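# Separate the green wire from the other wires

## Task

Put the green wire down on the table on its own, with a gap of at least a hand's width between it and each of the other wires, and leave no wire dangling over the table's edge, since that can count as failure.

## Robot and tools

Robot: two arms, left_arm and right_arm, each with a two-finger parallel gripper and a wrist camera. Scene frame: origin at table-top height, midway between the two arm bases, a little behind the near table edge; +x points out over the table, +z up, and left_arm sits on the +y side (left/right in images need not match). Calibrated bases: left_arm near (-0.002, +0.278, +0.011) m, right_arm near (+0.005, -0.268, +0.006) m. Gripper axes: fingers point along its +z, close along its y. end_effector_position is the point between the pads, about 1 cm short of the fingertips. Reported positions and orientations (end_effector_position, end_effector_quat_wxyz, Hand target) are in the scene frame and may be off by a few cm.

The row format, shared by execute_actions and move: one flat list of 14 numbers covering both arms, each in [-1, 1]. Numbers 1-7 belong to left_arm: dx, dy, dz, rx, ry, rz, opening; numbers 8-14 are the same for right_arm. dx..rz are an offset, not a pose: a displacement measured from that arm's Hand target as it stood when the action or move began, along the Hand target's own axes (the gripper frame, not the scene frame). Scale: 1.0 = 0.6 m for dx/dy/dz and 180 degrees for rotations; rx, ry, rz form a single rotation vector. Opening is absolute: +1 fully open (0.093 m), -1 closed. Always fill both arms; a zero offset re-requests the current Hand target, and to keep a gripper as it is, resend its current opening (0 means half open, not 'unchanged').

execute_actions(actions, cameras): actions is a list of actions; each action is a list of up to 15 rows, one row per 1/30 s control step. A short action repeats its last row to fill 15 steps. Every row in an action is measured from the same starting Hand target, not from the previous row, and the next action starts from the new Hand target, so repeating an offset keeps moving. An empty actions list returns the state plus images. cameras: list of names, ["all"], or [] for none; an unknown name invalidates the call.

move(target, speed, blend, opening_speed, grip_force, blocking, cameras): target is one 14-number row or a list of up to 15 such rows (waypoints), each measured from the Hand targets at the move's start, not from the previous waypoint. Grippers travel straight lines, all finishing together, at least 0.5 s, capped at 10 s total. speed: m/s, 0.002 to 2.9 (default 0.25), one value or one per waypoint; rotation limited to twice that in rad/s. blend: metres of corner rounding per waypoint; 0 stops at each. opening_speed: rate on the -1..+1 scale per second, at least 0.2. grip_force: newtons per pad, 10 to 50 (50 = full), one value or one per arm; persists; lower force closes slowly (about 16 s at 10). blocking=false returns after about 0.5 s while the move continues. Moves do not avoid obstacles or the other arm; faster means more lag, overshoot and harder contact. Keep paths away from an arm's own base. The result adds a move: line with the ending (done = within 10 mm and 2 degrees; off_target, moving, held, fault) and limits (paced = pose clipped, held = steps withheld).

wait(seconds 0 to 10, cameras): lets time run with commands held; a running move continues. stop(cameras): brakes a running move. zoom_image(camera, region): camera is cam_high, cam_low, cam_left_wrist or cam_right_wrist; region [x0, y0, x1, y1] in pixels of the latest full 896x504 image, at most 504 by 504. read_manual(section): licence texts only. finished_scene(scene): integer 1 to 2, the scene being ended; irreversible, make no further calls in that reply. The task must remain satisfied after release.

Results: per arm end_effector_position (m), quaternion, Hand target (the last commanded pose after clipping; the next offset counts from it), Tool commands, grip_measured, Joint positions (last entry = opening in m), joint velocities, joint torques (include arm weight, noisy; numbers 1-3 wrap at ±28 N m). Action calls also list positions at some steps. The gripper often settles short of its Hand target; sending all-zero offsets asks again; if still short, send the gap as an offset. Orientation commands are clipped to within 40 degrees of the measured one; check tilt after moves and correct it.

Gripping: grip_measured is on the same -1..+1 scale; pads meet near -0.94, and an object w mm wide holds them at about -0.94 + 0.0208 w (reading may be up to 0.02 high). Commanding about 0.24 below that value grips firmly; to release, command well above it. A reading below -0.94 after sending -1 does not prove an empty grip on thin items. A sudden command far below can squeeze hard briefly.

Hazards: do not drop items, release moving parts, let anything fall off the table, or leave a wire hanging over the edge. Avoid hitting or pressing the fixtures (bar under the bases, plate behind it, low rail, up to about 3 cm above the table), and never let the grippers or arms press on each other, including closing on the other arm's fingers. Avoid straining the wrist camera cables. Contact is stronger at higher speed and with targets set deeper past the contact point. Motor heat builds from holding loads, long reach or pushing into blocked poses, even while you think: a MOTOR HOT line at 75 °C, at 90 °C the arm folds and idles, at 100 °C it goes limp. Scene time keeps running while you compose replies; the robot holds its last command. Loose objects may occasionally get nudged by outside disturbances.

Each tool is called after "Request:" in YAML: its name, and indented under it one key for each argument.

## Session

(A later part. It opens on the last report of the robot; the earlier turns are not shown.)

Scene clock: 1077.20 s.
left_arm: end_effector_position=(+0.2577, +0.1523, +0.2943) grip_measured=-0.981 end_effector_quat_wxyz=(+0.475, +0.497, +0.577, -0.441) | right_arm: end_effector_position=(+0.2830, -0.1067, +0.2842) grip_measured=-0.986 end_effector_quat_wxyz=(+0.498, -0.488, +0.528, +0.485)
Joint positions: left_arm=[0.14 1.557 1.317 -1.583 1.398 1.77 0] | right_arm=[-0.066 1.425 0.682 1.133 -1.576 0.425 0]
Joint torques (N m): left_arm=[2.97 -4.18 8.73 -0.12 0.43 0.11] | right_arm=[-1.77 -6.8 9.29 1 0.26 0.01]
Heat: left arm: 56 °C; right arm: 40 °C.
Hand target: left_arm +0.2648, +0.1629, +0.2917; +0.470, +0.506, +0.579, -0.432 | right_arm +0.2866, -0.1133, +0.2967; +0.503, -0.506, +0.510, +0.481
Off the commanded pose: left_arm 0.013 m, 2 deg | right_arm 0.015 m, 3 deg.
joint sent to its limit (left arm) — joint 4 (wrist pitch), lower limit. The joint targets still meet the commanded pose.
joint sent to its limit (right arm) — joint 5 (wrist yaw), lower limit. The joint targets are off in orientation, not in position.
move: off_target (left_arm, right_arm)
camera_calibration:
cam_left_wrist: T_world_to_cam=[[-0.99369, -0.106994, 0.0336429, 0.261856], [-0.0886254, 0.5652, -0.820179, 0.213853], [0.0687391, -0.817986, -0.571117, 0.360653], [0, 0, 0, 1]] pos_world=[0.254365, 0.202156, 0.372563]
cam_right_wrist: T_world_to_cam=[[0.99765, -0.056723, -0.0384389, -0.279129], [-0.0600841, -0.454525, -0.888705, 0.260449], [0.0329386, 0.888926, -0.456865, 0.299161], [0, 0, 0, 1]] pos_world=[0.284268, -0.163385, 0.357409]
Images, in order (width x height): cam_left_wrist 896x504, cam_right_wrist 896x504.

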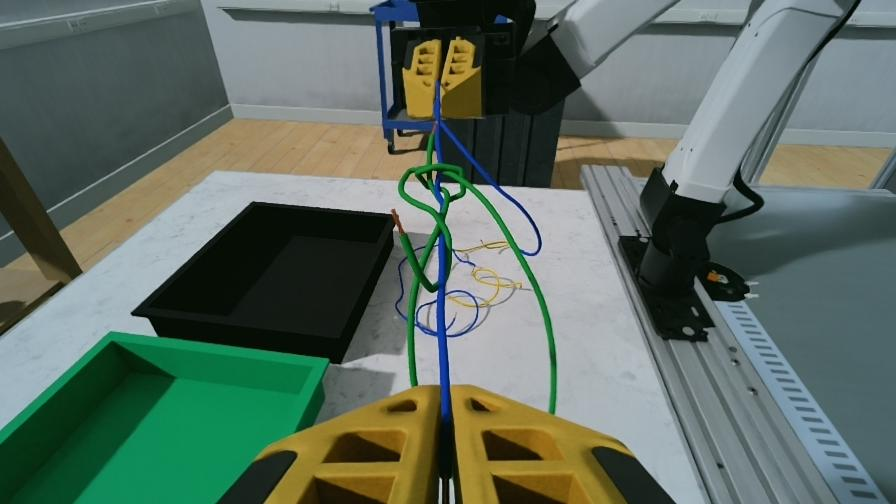

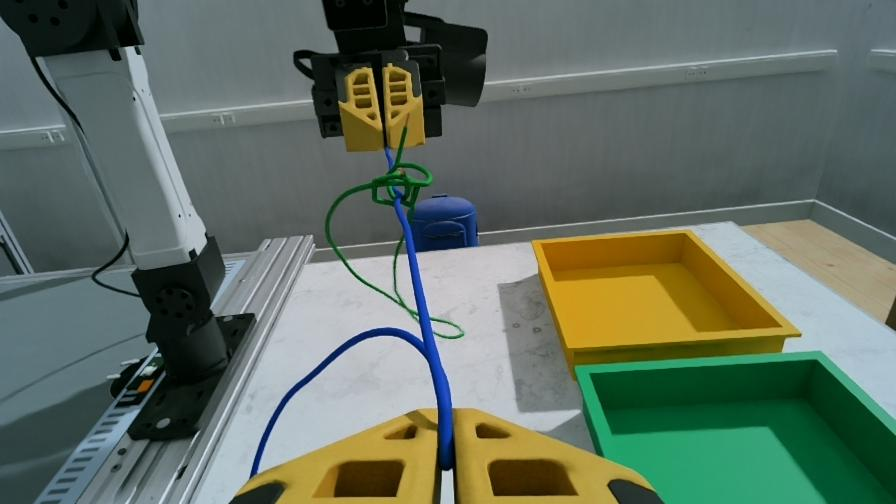

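Request:
move:
  target:
    - [0.238,0.002,0.237,0,0,0,-1,0,0,0,0,0,0,-1]
    - [0.238,0.002,0.237,0,0,0,-0.3,0,0,0,0,0,0,-1]
    - [0.2625,0.0173,0.107,0,0,0,-0.3,0,0,0,0,0,0,-1]
  speed: 0.2
  opening_speed: 1.5
  cameras: ["cam_left_wrist","cam_right_wrist","cam_low"]

Request:
zoom_image:
  camera: "cam_left_wrist"
  region: [300, 0, 660, 360]

Request:
zoom_image:
  camera: "cam_right_wrist"
  region: [240, 230, 540, 470]

Request:
zoom_image:
  camera: "cam_low"
  region: [290, 90, 440, 270]

Scene clock: 1116.27 s.
left_arm: end_effector_position=(+0.2688, +0.1288, +0.1237) grip_measured=-0.303 end_effector_quat_wxyz=(+0.467, +0.501, +0.583, -0.437) | right_arm: end_effector_position=(+0.2849, -0.1099, +0.2838) grip_measured=-0.986 end_effector_quat_wxyz=(+0.499, -0.483, +0.533, +0.484)
Joint positions: left_arm=[0.045 1.677 0.72 -0.368 1.376 1.259 0.031] | right_arm=[-0.077 1.425 0.682 1.125 -1.576 0.425 0]
Joint torques (N m): left_arm=[-0.03 -4.59 8.08 0.68 0.68 0.09] | right_arm=[-0.87 -6.61 9.21 1.07 0.29 -0.09]
Heat: left arm: 55 °C; right arm: 40 °C.
Hand target: left_arm +0.2749, +0.1297, +0.1249; +0.470, +0.506, +0.579, -0.432 | right_arm +0.2866, -0.1133, +0.2967; +0.503, -0.506, +0.510, +0.481
Off the commanded pose: left_arm 0.006 m, 1 deg | right_arm 0.013 m, 4 deg.
joint sent to its limit (right arm) — joint 5 (wrist yaw), lower limit. The joint targets are off in orientation, not in position.
move: off_target (right_arm)
camera_calibration:
cam_left_wrist: T_world_to_cam=[[-0.993706, -0.105368, 0.0380399, 0.275418], [-0.0926879, 0.582622, -0.807441, 0.0853652], [0.0629151, -0.805884, -0.588721, 0.245443], [0, 0, 0, 1]] pos_world=[0.266155, 0.177083, 0.202948]
cam_right_wrist: T_world_to_cam=[[0.996622, -0.0679742, -0.0460909, -0.280002], [-0.0720031, -0.453254, -0.888469, 0.262181], [0.0395021, 0.888786, -0.456617, 0.299738], [0, 0, 0, 1]] pos_world=[0.286093, -0.166601, 0.356899]
Images, in order (width x height): cam_low 896x504, cam_left_wrist 896x504, cam_right_wrist 896x504.

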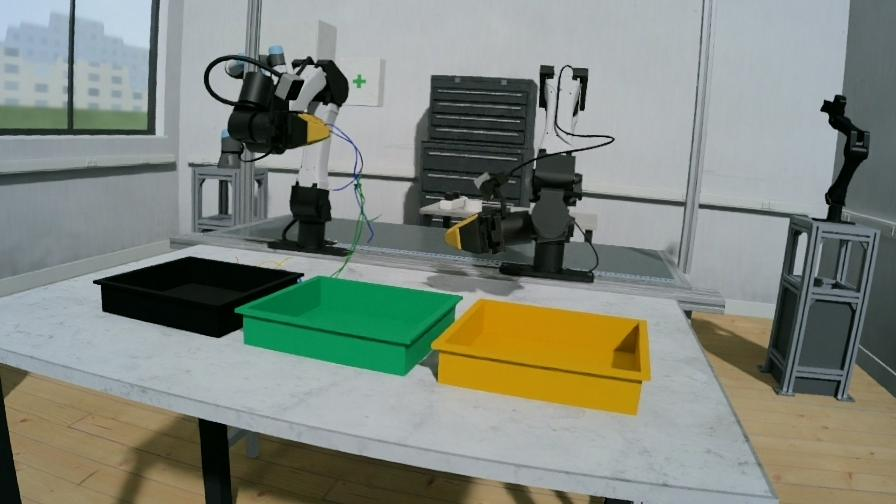

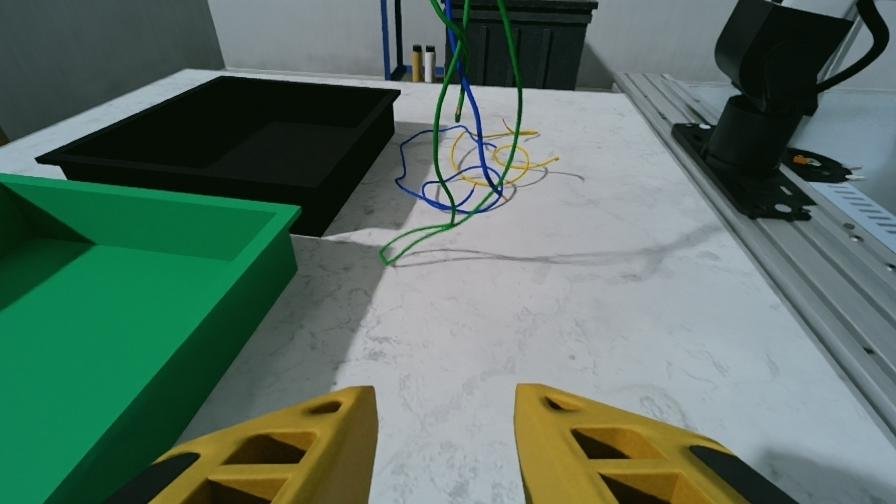

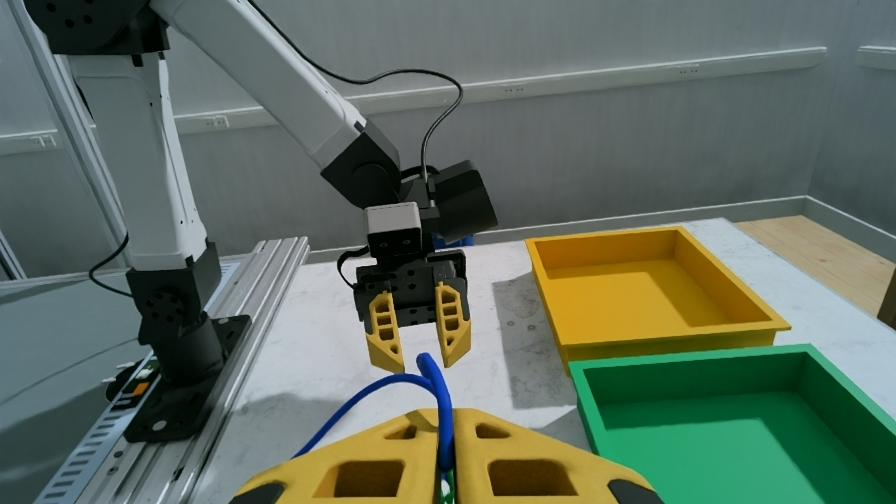

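Scaled by 1.400 from the camera's 896x504 image, which has a finer 1280x720 frame.

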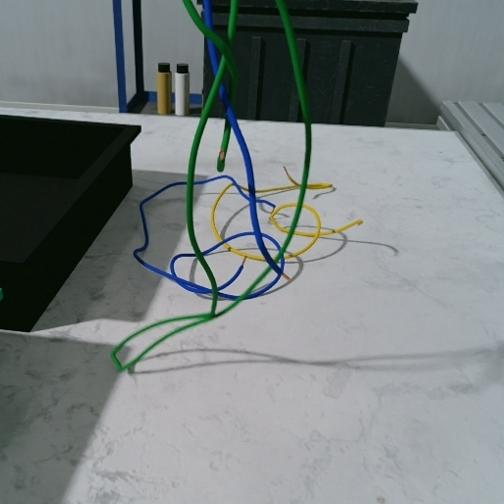

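Scaled by 1.680 from the camera's 896x504 image, which has a finer 1280x720 frame.

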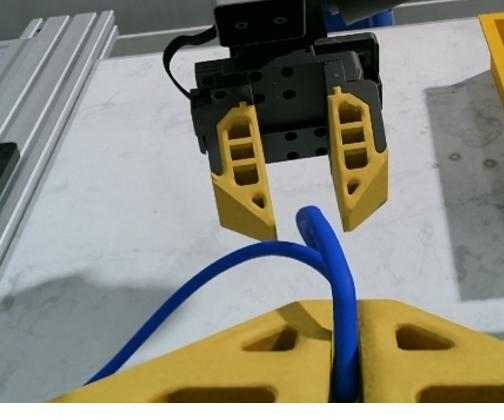

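Scaled by 2.800 from the camera's 896x504 image, which has a finer 1280x720 frame.

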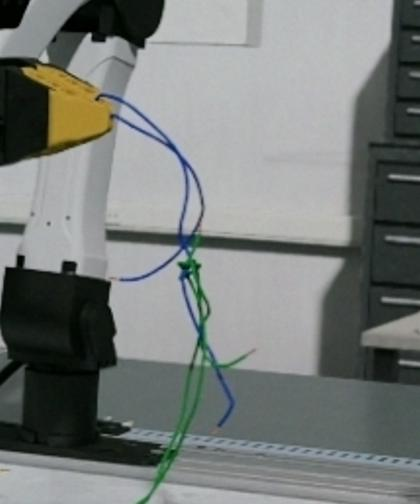

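Request:
move:
  target:
    - [-0.2167,0.0028,0.1132,0,0,0,-0.3,0,0,0,0,0,0,-1]
    - [-0.2408,-0.0165,0.2805,0,0,0,-0.3,0,0,0,0,0,0,-1]
  speed: 0.2
  blend: [0.03,0]
  cameras: ["cam_left_wrist","cam_right_wrist","cam_low"]

Request:
zoom_image:
  camera: "cam_left_wrist"
  region: [300, 150, 660, 504]

Request:
zoom_image:
  camera: "cam_right_wrist"
  region: [240, 230, 540, 470]

Request:
zoom_image:
  camera: "cam_low"
  region: [290, 90, 440, 270]

Scene clock: 1134.43 s.
left_arm: end_effector_position=(+0.2818, -0.0563, +0.2259) grip_measured=-0.303 end_effector_quat_wxyz=(+0.457, +0.507, +0.587, -0.436) | right_arm: end_effector_position=(+0.2849, -0.1099, +0.2838) grip_measured=-0.986 end_effector_quat_wxyz=(+0.499, -0.483, +0.533, +0.484)
Joint positions: left_arm=[-0.573 1.591 0.901 0.352 0.888 0.198 0.031] | right_arm=[-0.077 1.425 0.682 1.125 -1.576 0.425 0]
Joint torques (N m): left_arm=[-0.55 -5.41 11.14 2.24 0.15 -0.09] | right_arm=[-0.92 -6.69 9.47 1.03 0.3 0.04]
Heat: left arm: 56 °C; right arm: 41 °C.
Hand target: left_arm +0.2895, -0.0619, +0.2362; +0.470, +0.506, +0.579, -0.433 | right_arm +0.2866, -0.1133, +0.2967; +0.503, -0.506, +0.510, +0.481
Off the commanded pose: left_arm 0.014 m, 2 deg | right_arm 0.013 m, 4 deg.
joint sent to its limit (right arm) — joint 5 (wrist yaw), lower limit. The joint targets are off in orientation, not in position.
move: off_target (left_arm, right_arm)
camera_calibration:
cam_left_wrist: T_world_to_cam=[[-0.994312, -0.0963876, 0.0453018, 0.26394], [-0.0944063, 0.600783, -0.793818, 0.275302], [0.0492977, -0.79358, -0.606465, 0.164144], [0, 0, 0, 1]] pos_world=[0.280337, -0.00969443, 0.306131]
cam_right_wrist: T_world_to_cam=[[0.996622, -0.0679742, -0.0460909, -0.280002], [-0.0720031, -0.453254, -0.888469, 0.262181], [0.0395021, 0.888786, -0.456617, 0.299738], [0, 0, 0, 1]] pos_world=[0.286093, -0.166601, 0.356899]
Images, in order (width x height): cam_low 896x504, cam_left_wrist 896x504, cam_right_wrist 896x504.

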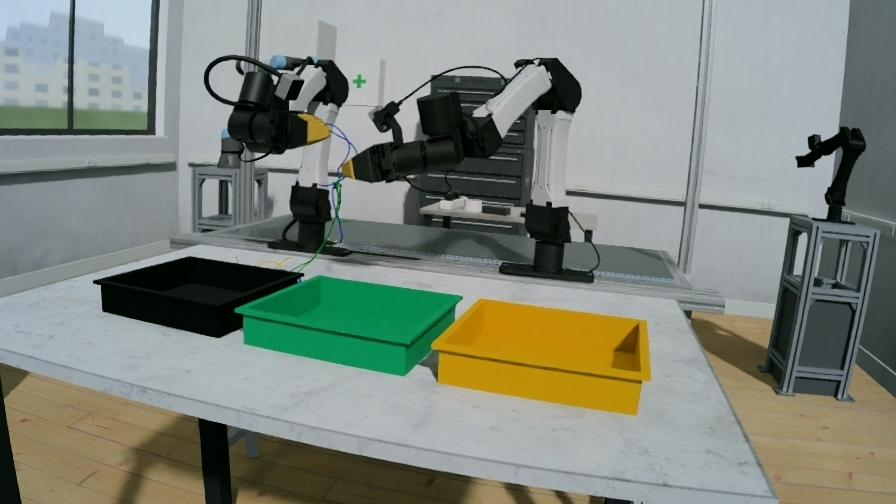

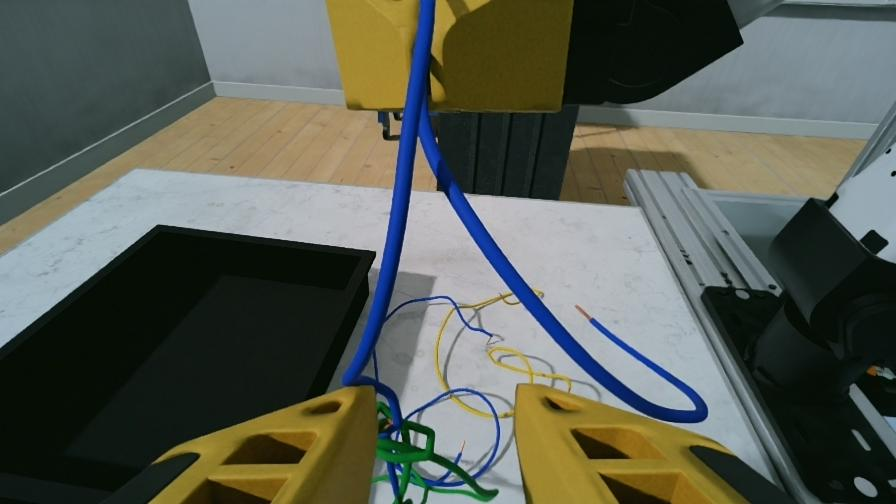

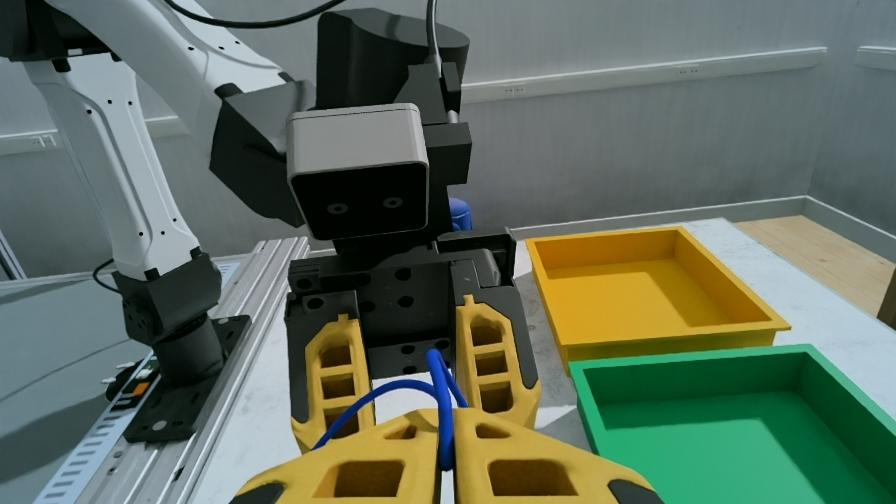

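Scaled by 1.400 from the camera's 896x504 image, which has a finer 1280x720 frame.

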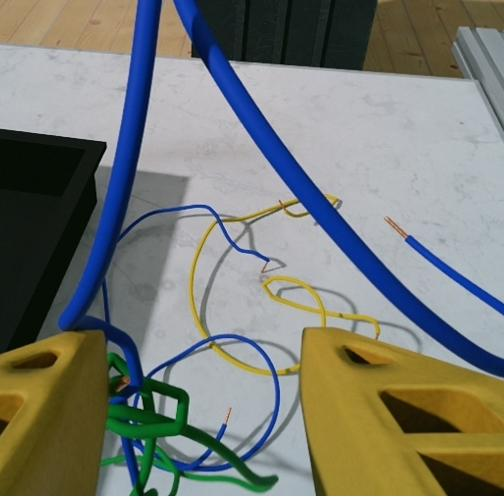

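Scaled by 1.680 from the camera's 896x504 image, which has a finer 1280x720 frame.

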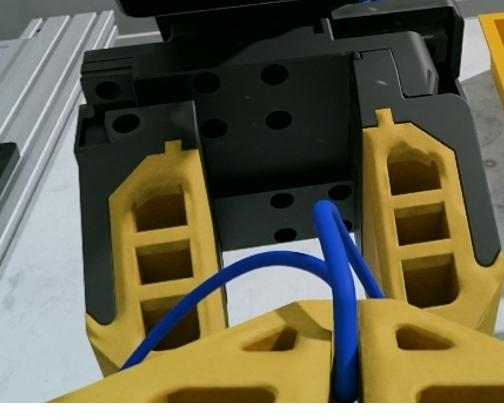

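Scaled by 2.800 from the camera's 896x504 image, which has a finer 1280x720 frame.

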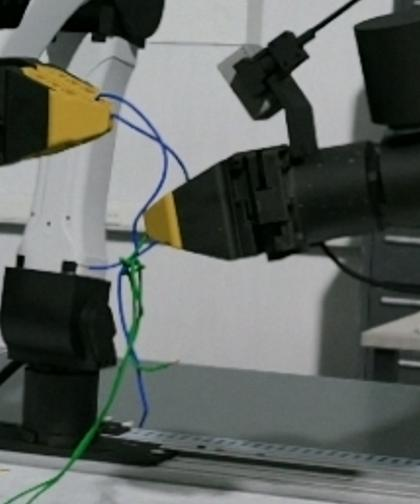

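Request:
move:
  target:
    - [-0.0133,0.0267,-0.059,0,0,0,-0.02,0,0,0,0,0,0,-1]
    - [-0.025,0.0192,0.0045,0,0,0,-0.02,0,0,0,0,0,0,-1]
  speed: 0.15
  cameras: ["cam_left_wrist","cam_right_wrist"]

Request:
zoom_image:
  camera: "cam_left_wrist"
  region: [300, 150, 660, 504]

Request:
zoom_image:
  camera: "cam_right_wrist"
  region: [240, 230, 540, 470]

Scene clock: 1175.90 s.
left_arm: end_effector_position=(+0.2933, -0.0627, +0.2429) grip_measured=-0.023 end_effector_quat_wxyz=(+0.459, +0.510, +0.582, -0.437) | right_arm: end_effector_position=(+0.2849, -0.1099, +0.2838) grip_measured=-0.986 end_effector_quat_wxyz=(+0.499, -0.483, +0.533, +0.484)
Joint positions: left_arm=[-0.569 1.618 0.996 0.29 0.9 0.204 0.044] | right_arm=[-0.077 1.425 0.682 1.125 -1.576 0.425 0]
Joint torques (N m): left_arm=[-0.01 -5.93 10.77 2.21 0.06 -0.11] | right_arm=[-0.79 -6.67 8.94 0.99 0.32 -0.04]
Heat: left arm: 63 °C; right arm: 42 °C.
Hand target: left_arm +0.3020, -0.0659, +0.2500; +0.470, +0.506, +0.579, -0.432 | right_arm +0.2866, -0.1133, +0.2967; +0.503, -0.506, +0.510, +0.481
Off the commanded pose: left_arm 0.012 m, 1 deg | right_arm 0.013 m, 4 deg.
joint sent to its limit (right arm) — joint 5 (wrist yaw), lower limit. The joint targets are off in orientation, not in position.
move: off_target (left_arm, right_arm)
camera_calibration:
cam_left_wrist: T_world_to_cam=[[-0.995369, -0.08839, 0.0377808, 0.276605], [-0.0833048, 0.597078, -0.797846, 0.29132], [0.0479635, -0.797298, -0.601677, 0.167798], [0, 0, 0, 1]] pos_world=[0.291544, -0.015707, 0.322939]
cam_right_wrist: T_world_to_cam=[[0.996622, -0.0679742, -0.0460909, -0.280002], [-0.0720031, -0.453254, -0.888469, 0.262181], [0.0395021, 0.888786, -0.456617, 0.299738], [0, 0, 0, 1]] pos_world=[0.286093, -0.166601, 0.356899]
Images, in order (width x height): cam_left_wrist 896x504, cam_right_wrist 896x504.

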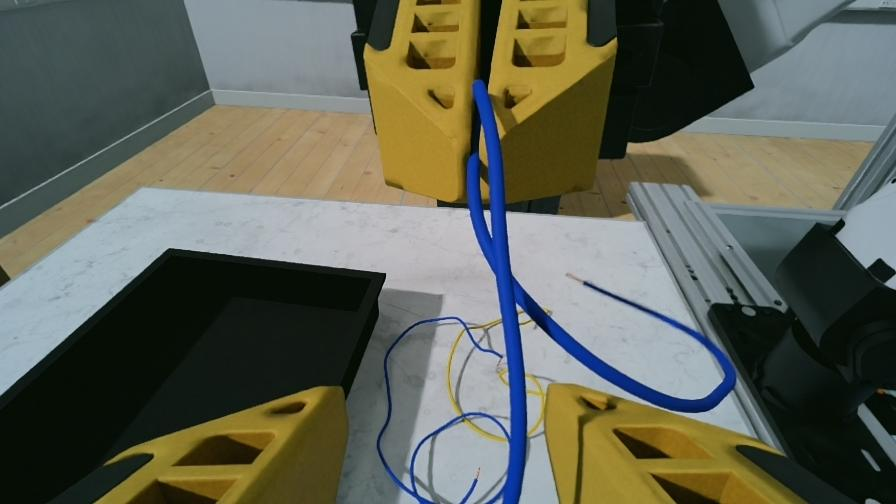

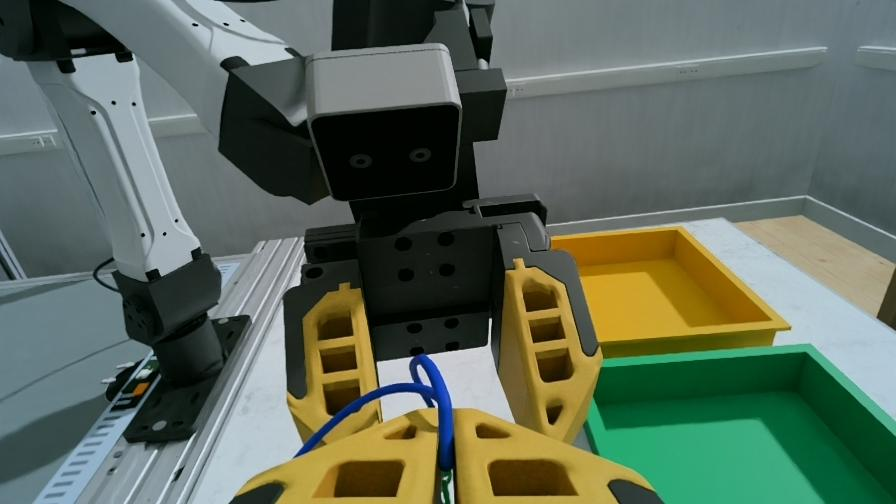

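Scaled by 1.400 from the camera's 896x504 image, which has a finer 1280x720 frame.

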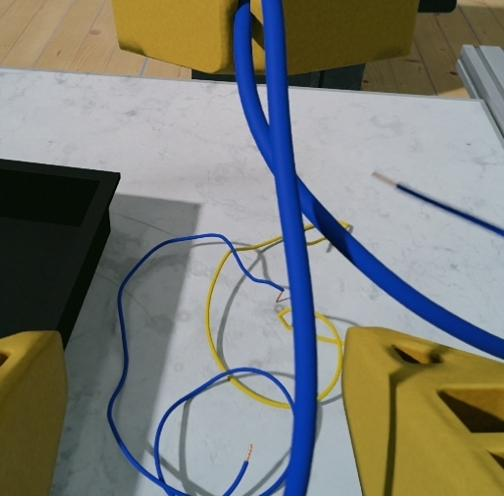

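Scaled by 1.680 from the camera's 896x504 image, which has a finer 1280x720 frame.

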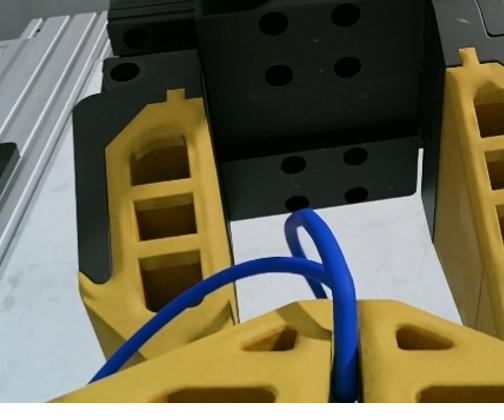

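Request:
move:
  target:
    - [0,0,0,0,0,0,-0.84,0,0,0,0,0,0,-1]
    - [0.1888,-0.005,0.0345,0,0,0,-0.84,-0.083,0,0,0,0,0,-1]
  speed: 0.12
  opening_speed: 1.5
  cameras: ["cam_left_wrist","cam_low"]

Request:
zoom_image:
  camera: "cam_left_wrist"
  region: [300, 150, 660, 504]

Request:
zoom_image:
  camera: "cam_low"
  region: [290, 90, 440, 270]

Scene clock: 1204.07 s.
left_arm: end_effector_position=(+0.2968, -0.0650, +0.1414) grip_measured=-0.837 end_effector_quat_wxyz=(+0.473, +0.509, +0.574, -0.433) | right_arm: end_effector_position=(+0.2862, -0.1084, +0.3328) grip_measured=-0.986 end_effector_quat_wxyz=(+0.501, -0.485, +0.530, +0.482)
Joint positions: left_arm=[-0.574 1.876 0.785 0.797 0.887 0.198 0.005] | right_arm=[-0.077 1.375 0.818 1.066 -1.576 0.541 0]
Joint torques (N m): left_arm=[-0.69 -6.74 5.56 2.21 0.1 -0.13] | right_arm=[-0.99 -6.65 9.59 0.84 0.35 -0.07]
Heat: left arm: 64 °C; right arm: 42 °C.
Hand target: left_arm +0.2960, -0.0660, +0.1350; +0.470, +0.506, +0.579, -0.432 | right_arm +0.2857, -0.1117, +0.3464; +0.503, -0.506, +0.510, +0.481
Off the commanded pose: left_arm 0.007 m, 1 deg | right_arm 0.014 m, 3 deg.
joint sent to its limit (right arm) — joint 5 (wrist yaw), lower limit. The joint targets are off in orientation, not in position.
move: off_target (right_arm)
camera_calibration:
cam_left_wrist: T_world_to_cam=[[-0.995262, -0.0966399, 0.0107131, 0.287033], [-0.0652558, 0.582208, -0.810417, 0.20751], [0.0720814, -0.807276, -0.585755, 0.0947016], [0, 0, 0, 1]] pos_world=[0.292388, -0.016625, 0.220567]
Images, in order (width x height): cam_low 896x504, cam_left_wrist 896x504.

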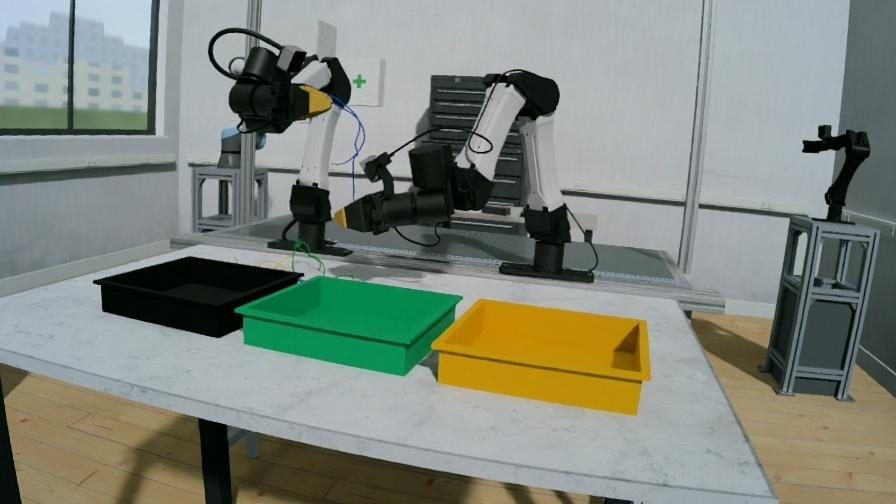

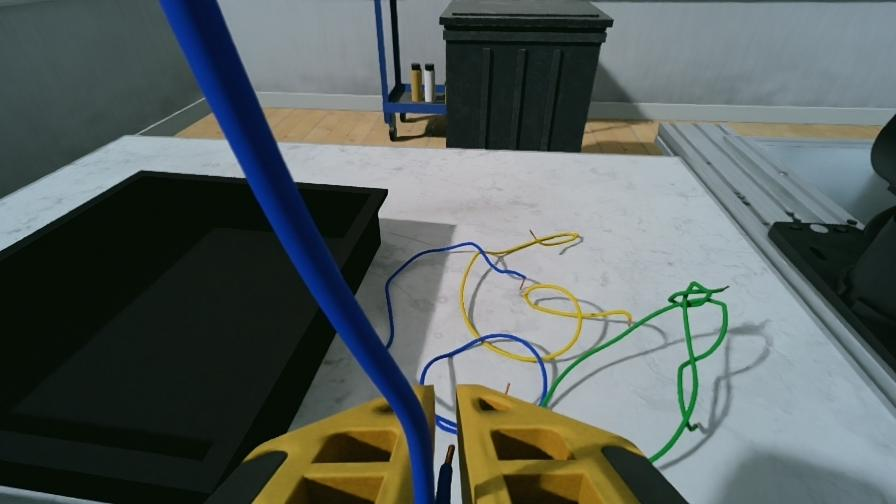

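Scaled by 1.400 from the camera's 896x504 image, which has a finer 1280x720 frame.

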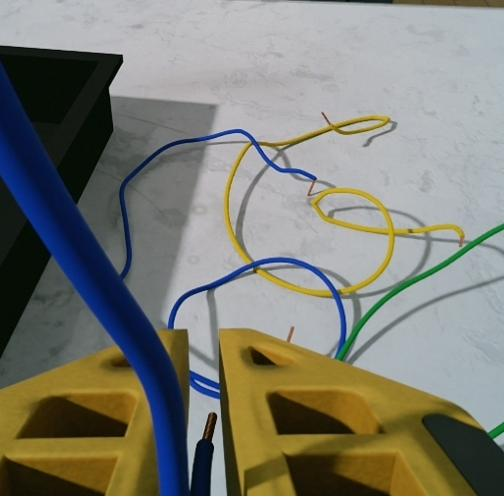

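Scaled by 2.800 from the camera's 896x504 image, which has a finer 1280x720 frame.

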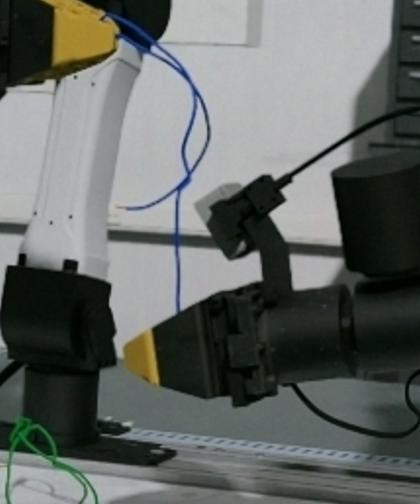

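Request:
move:
  target:
    - [0,0,0,0,0,0,0.2,0,0,0,0,0,0,-1]
    - [-0.013,0.0217,-0.205,0,0,0,0.2,0,0,0,0,0,0,-1]
  speed: 0.2
  opening_speed: 1.5
  cameras: ["all"]

Request:
zoom_image:
  camera: "cam_left_wrist"
  region: [300, 100, 800, 450]

Request:
zoom_image:
  camera: "cam_high"
  region: [290, 120, 490, 290]

Scene clock: 1222.97 s.
left_arm: end_effector_position=(+0.2936, +0.0545, +0.1509) grip_measured=+0.197 end_effector_quat_wxyz=(+0.455, +0.496, +0.595, -0.440) | right_arm: end_effector_position=(+0.2862, -0.1084, +0.3328) grip_measured=-0.986 end_effector_quat_wxyz=(+0.501, -0.485, +0.530, +0.482)
Joint positions: left_arm=[-0.224 1.639 0.673 0.37 1.195 0.47 0.055] | right_arm=[-0.077 1.375 0.818 1.066 -1.576 0.542 0]
Joint torques (N m): left_arm=[-0.02 -8.29 8.43 1.63 0.49 0.07] | right_arm=[-0.79 -6.89 9.81 0.9 0.36 0.03]
Heat: left arm: 58 °C; right arm: 43 °C.
Hand target: left_arm +0.2962, +0.0541, +0.1650; +0.470, +0.506, +0.579, -0.432 | right_arm +0.2857, -0.1117, +0.3464; +0.503, -0.506, +0.510, +0.481
Off the commanded pose: left_arm 0.014 m, 3 deg | right_arm 0.014 m, 3 deg.
joint sent to its limit (right arm) — joint 5 (wrist yaw), lower limit. The joint targets are off in orientation, not in position.
move: off_target (left_arm, right_arm)
camera_calibration:
cam_left_wrist: T_world_to_cam=[[-0.991413, -0.111276, 0.0686945, 0.286128], [-0.121782, 0.59421, -0.795037, 0.158981], [0.0476494, -0.796575, -0.602659, 0.206052], [0, 0, 0, 1]] pos_world=[0.293213, 0.101507, 0.230919]
cam_right_wrist: T_world_to_cam=[[0.997018, -0.0679912, -0.0365104, -0.282344], [-0.063521, -0.454315, -0.888573, 0.303979], [0.0438279, 0.888243, -0.457279, 0.319741], [0, 0, 0, 1]] pos_world=[0.286797, -0.165102, 0.40601]

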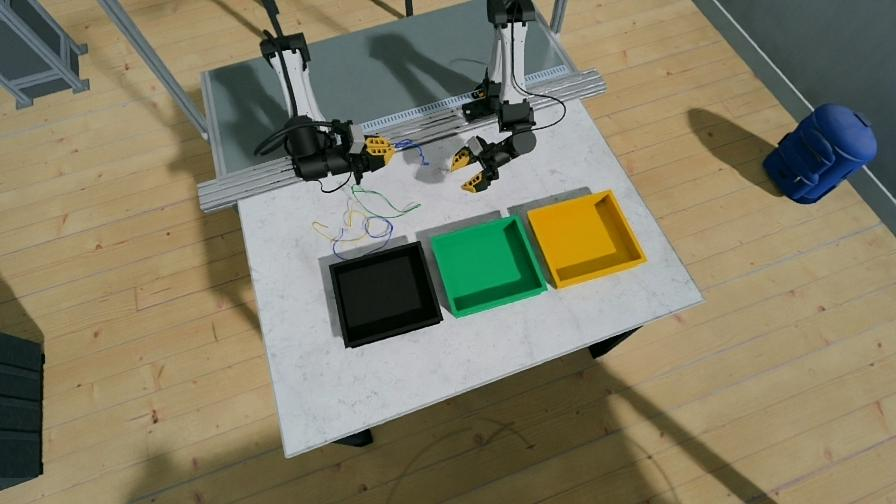

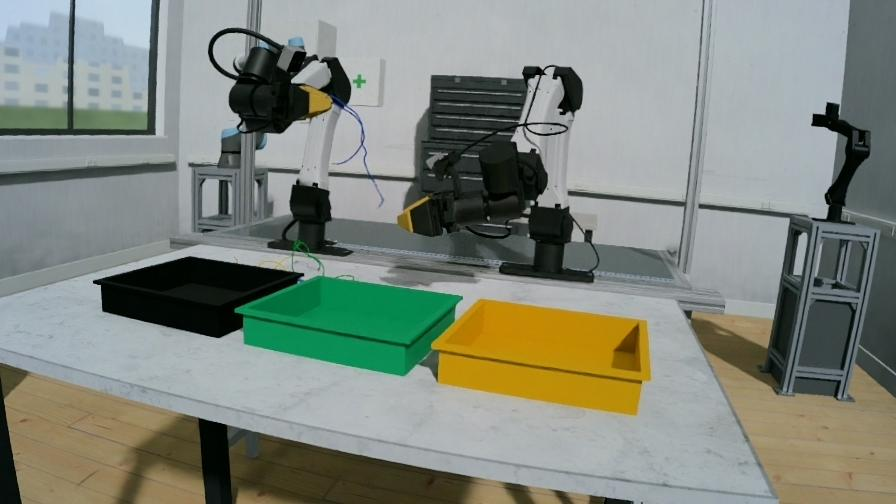

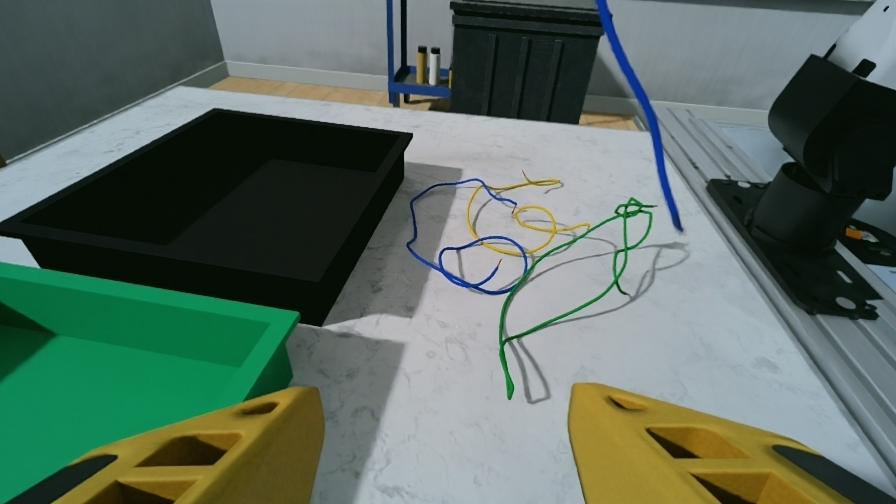

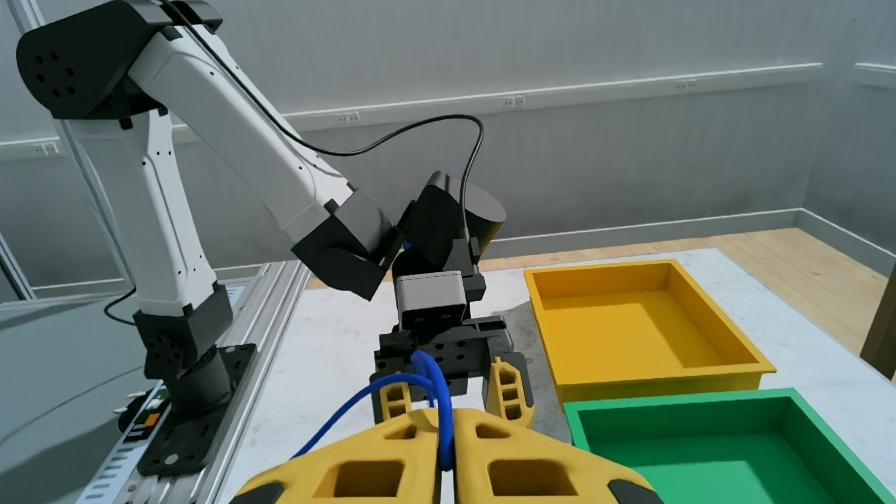

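Scaled by 1.008 from the camera's 896x504 image, which has a finer 1280x720 frame.

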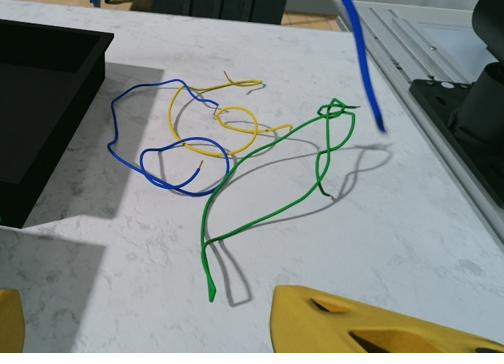

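Scaled by 2.520 from the camera's 896x504 image, which has a finer 1280x720 frame.

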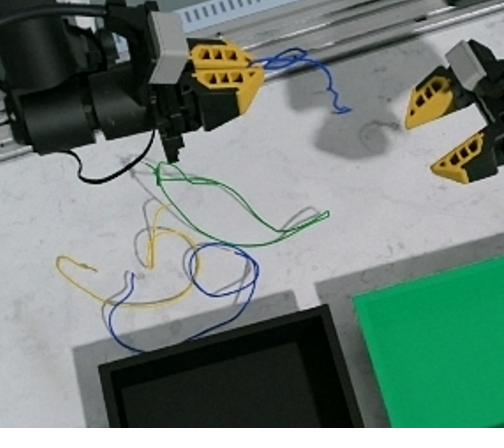

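Request:
move:
  target: [0.0918,-0.0695,0.1523,0,0.222,0,-0.3,0,0.033,-0.2175,0.25,0,0,-1]
  speed: 0.2
  cameras: ["cam_left_wrist","cam_high"]

Request:
zoom_image:
  camera: "cam_left_wrist"
  region: [200, 104, 704, 504]

Request:
zoom_image:
  camera: "cam_high"
  region: [290, 120, 490, 290]

Scene clock: 1265.63 s.
left_arm: end_effector_position=(+0.2561, -0.0254, +0.0925) grip_measured=-0.297 end_effector_quat_wxyz=(+0.241, +0.625, +0.704, -0.236) | right_arm: end_effector_position=(+0.2634, -0.2409, +0.3359) grip_measured=-0.986 end_effector_quat_wxyz=(+0.647, -0.260, +0.662, +0.274)
Joint positions: left_arm=[-0.672 1.716 1.053 -0.423 0.501 0.66 0.031] | right_arm=[-0.634 0.854 0.663 0.224 -1.399 0.087 0]
Joint torques (N m): left_arm=[-0.34 -6.11 9.99 1.36 0.32 -0.11] | right_arm=[-0.35 -1.8 10.41 1.19 0.12 -0.2]
Heat: left arm: 56 °C; right arm: 45 °C.
Hand target: left_arm +0.2620, -0.0299, +0.0951; +0.244, +0.624, +0.705, -0.233 | right_arm +0.2626, -0.2416, +0.3502; +0.658, -0.275, +0.655, +0.250
Off the commanded pose: left_arm 0.008 m, 1 deg | right_arm 0.014 m, 4 deg.
move: off_target (right_arm)
camera_calibration:
cam_left_wrist: T_world_to_cam=[[-0.994745, -0.096352, 0.0346261, 0.248523], [-0.10184, 0.966, -0.237638, 0.10825], [-0.0105519, -0.239916, -0.970736, 0.172104], [0, 0, 0, 1]] pos_world=[0.260057, -0.0393335, 0.184187]
Images, in order (width x height): cam_high 896x504, cam_left_wrist 896x504.

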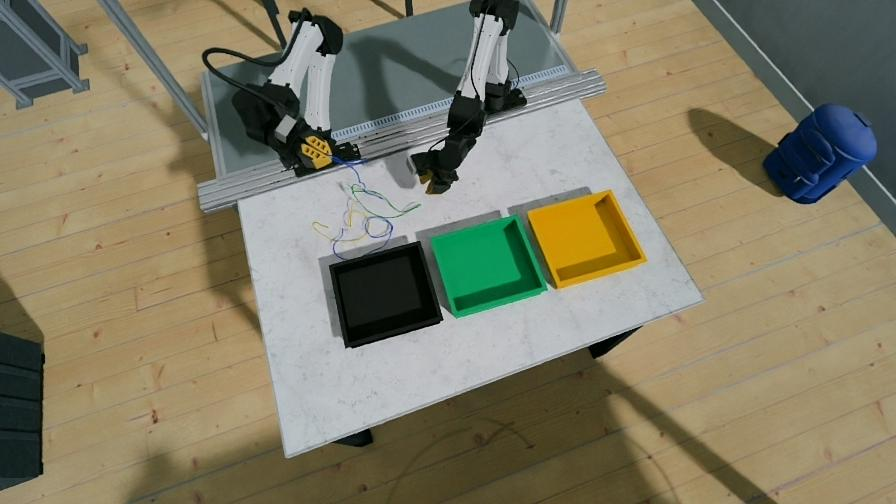

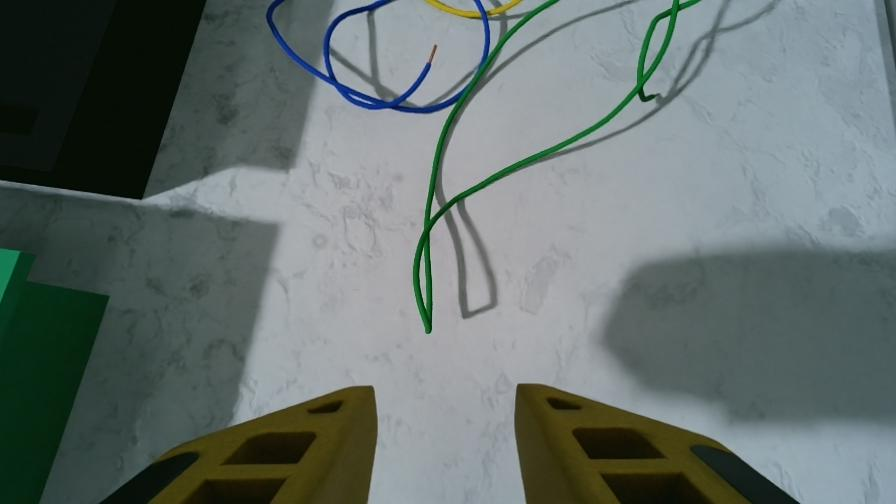

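Scaled by 1.000.

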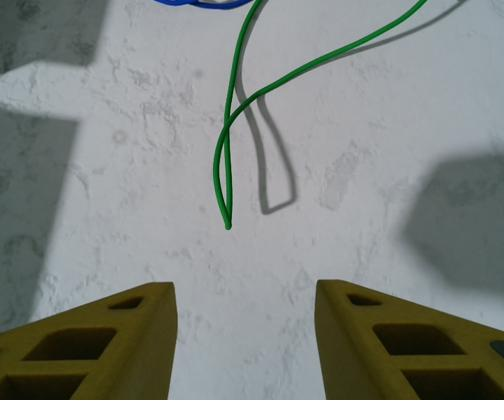

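Scaled by 2.520 from the camera's 896x504 image, which has a finer 1280x720 frame.

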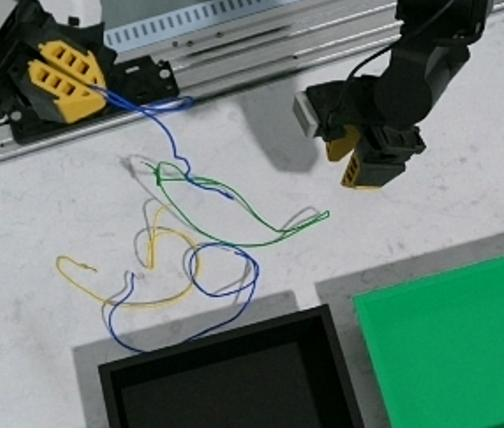

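Request:
move:
  target:
    - [0.0232,0.0082,0.1417,0,0,0,-0.3,0,0,0,0,0,0,-1]
    - [0.0232,0.0082,0.1417,0,0,0,-1,0,0,0,0,0,0,-1]
    - [-0.027,0.004,-0.032,0,0,0,-1,0,0,0,0,0,0,-1]
  speed: 0.15
  opening_speed: 1.5
  cameras: ["cam_left_wrist","cam_high","cam_low"]

Request:
zoom_image:
  camera: "cam_high"
  region: [290, 120, 490, 290]

Request:
zoom_image:
  camera: "cam_low"
  region: [250, 150, 500, 310]

Scene clock: 1296.60 s.
left_arm: end_effector_position=(+0.2595, -0.0266, +0.1041) grip_measured=-0.980 end_effector_quat_wxyz=(+0.224, +0.621, +0.715, -0.232) | right_arm: end_effector_position=(+0.2627, -0.2404, +0.3366) grip_measured=-0.986 end_effector_quat_wxyz=(+0.648, -0.261, +0.661, +0.273)
Joint positions: left_arm=[-0.675 1.728 1.137 -0.528 0.485 0.648 0] | right_arm=[-0.634 0.85 0.663 0.224 -1.399 0.087 0]
Joint torques (N m): left_arm=[0.47 -9.17 9.69 1.32 0.47 0.05] | right_arm=[-0.36 -1.68 10.33 1.35 0.17 -0.15]
Heat: left arm: 58 °C; right arm: 50 °C.
Hand target: left_arm +0.2651, -0.0299, +0.1203; +0.244, +0.624, +0.705, -0.233 | right_arm +0.2622, -0.2414, +0.3500; +0.660, -0.274, +0.653, +0.251 (not the last commanded pose)
Off the commanded pose: left_arm 0.017 m, 3 deg | right_arm 0.014 m, 3 deg.
move: off_target (left_arm, right_arm)
camera_calibration:
cam_left_wrist: T_world_to_cam=[[-0.992088, -0.111733, 0.0572387, 0.2479], [-0.121193, 0.971347, -0.204446, 0.114186], [-0.0327552, -0.209765, -0.977203, 0.190373], [0, 0, 0, 1]] pos_world=[0.266013, -0.0432818, 0.195188]
Images, in order (width x height): cam_high 896x504, cam_low 896x504, cam_left_wrist 896x504.

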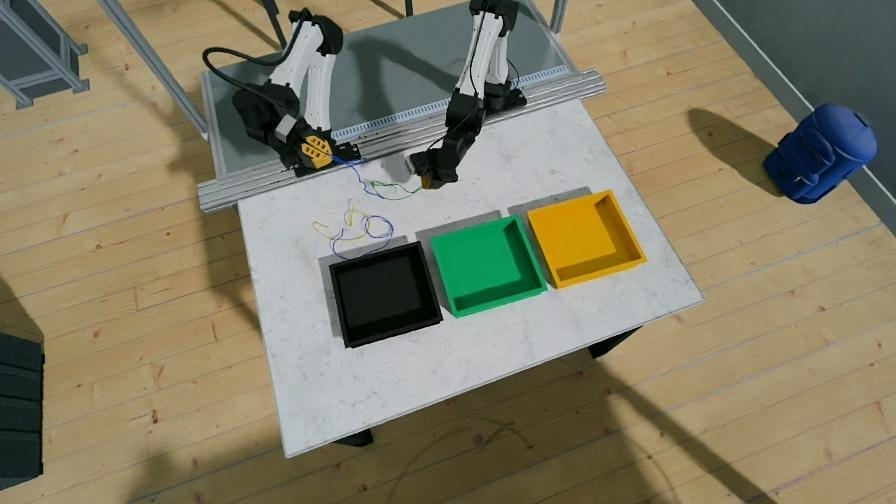

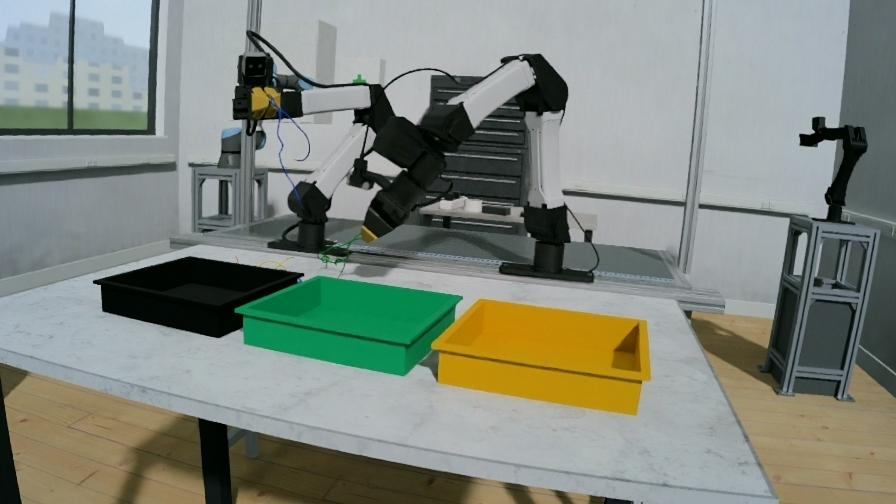

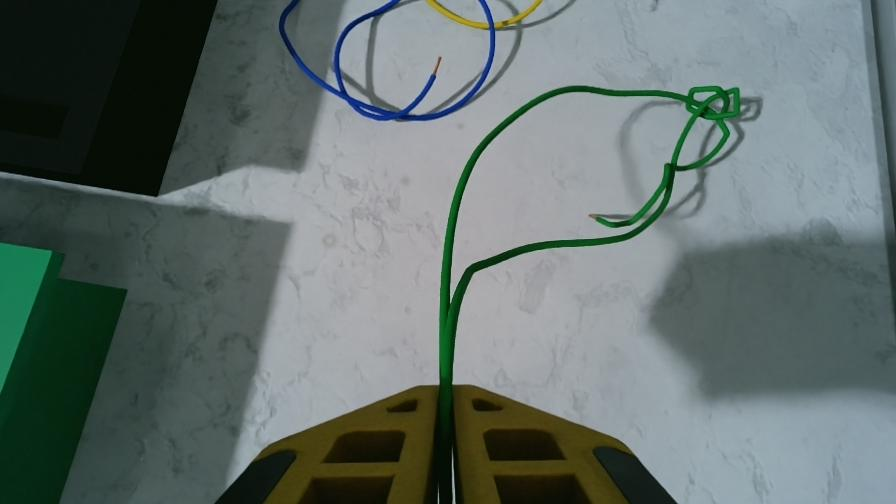

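Scaled by 2.520 from the camera's 896x504 image, which has a finer 1280x720 frame.

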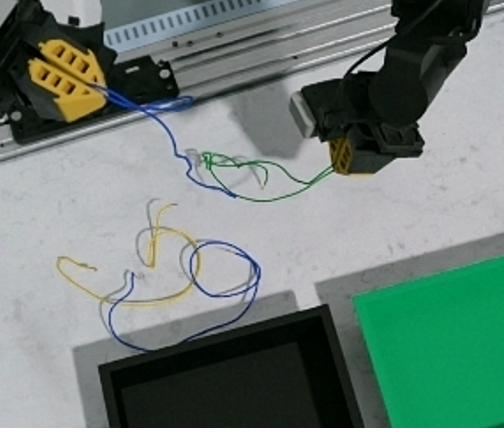

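Scaled by 2.016 from the camera's 896x504 image, which has a finer 1280x720 frame.

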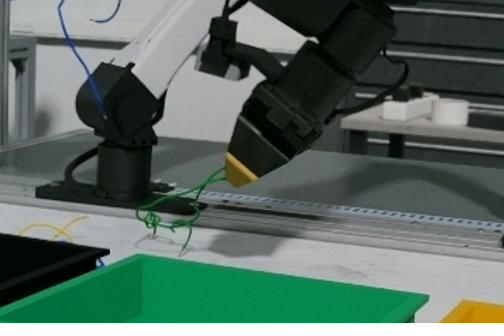

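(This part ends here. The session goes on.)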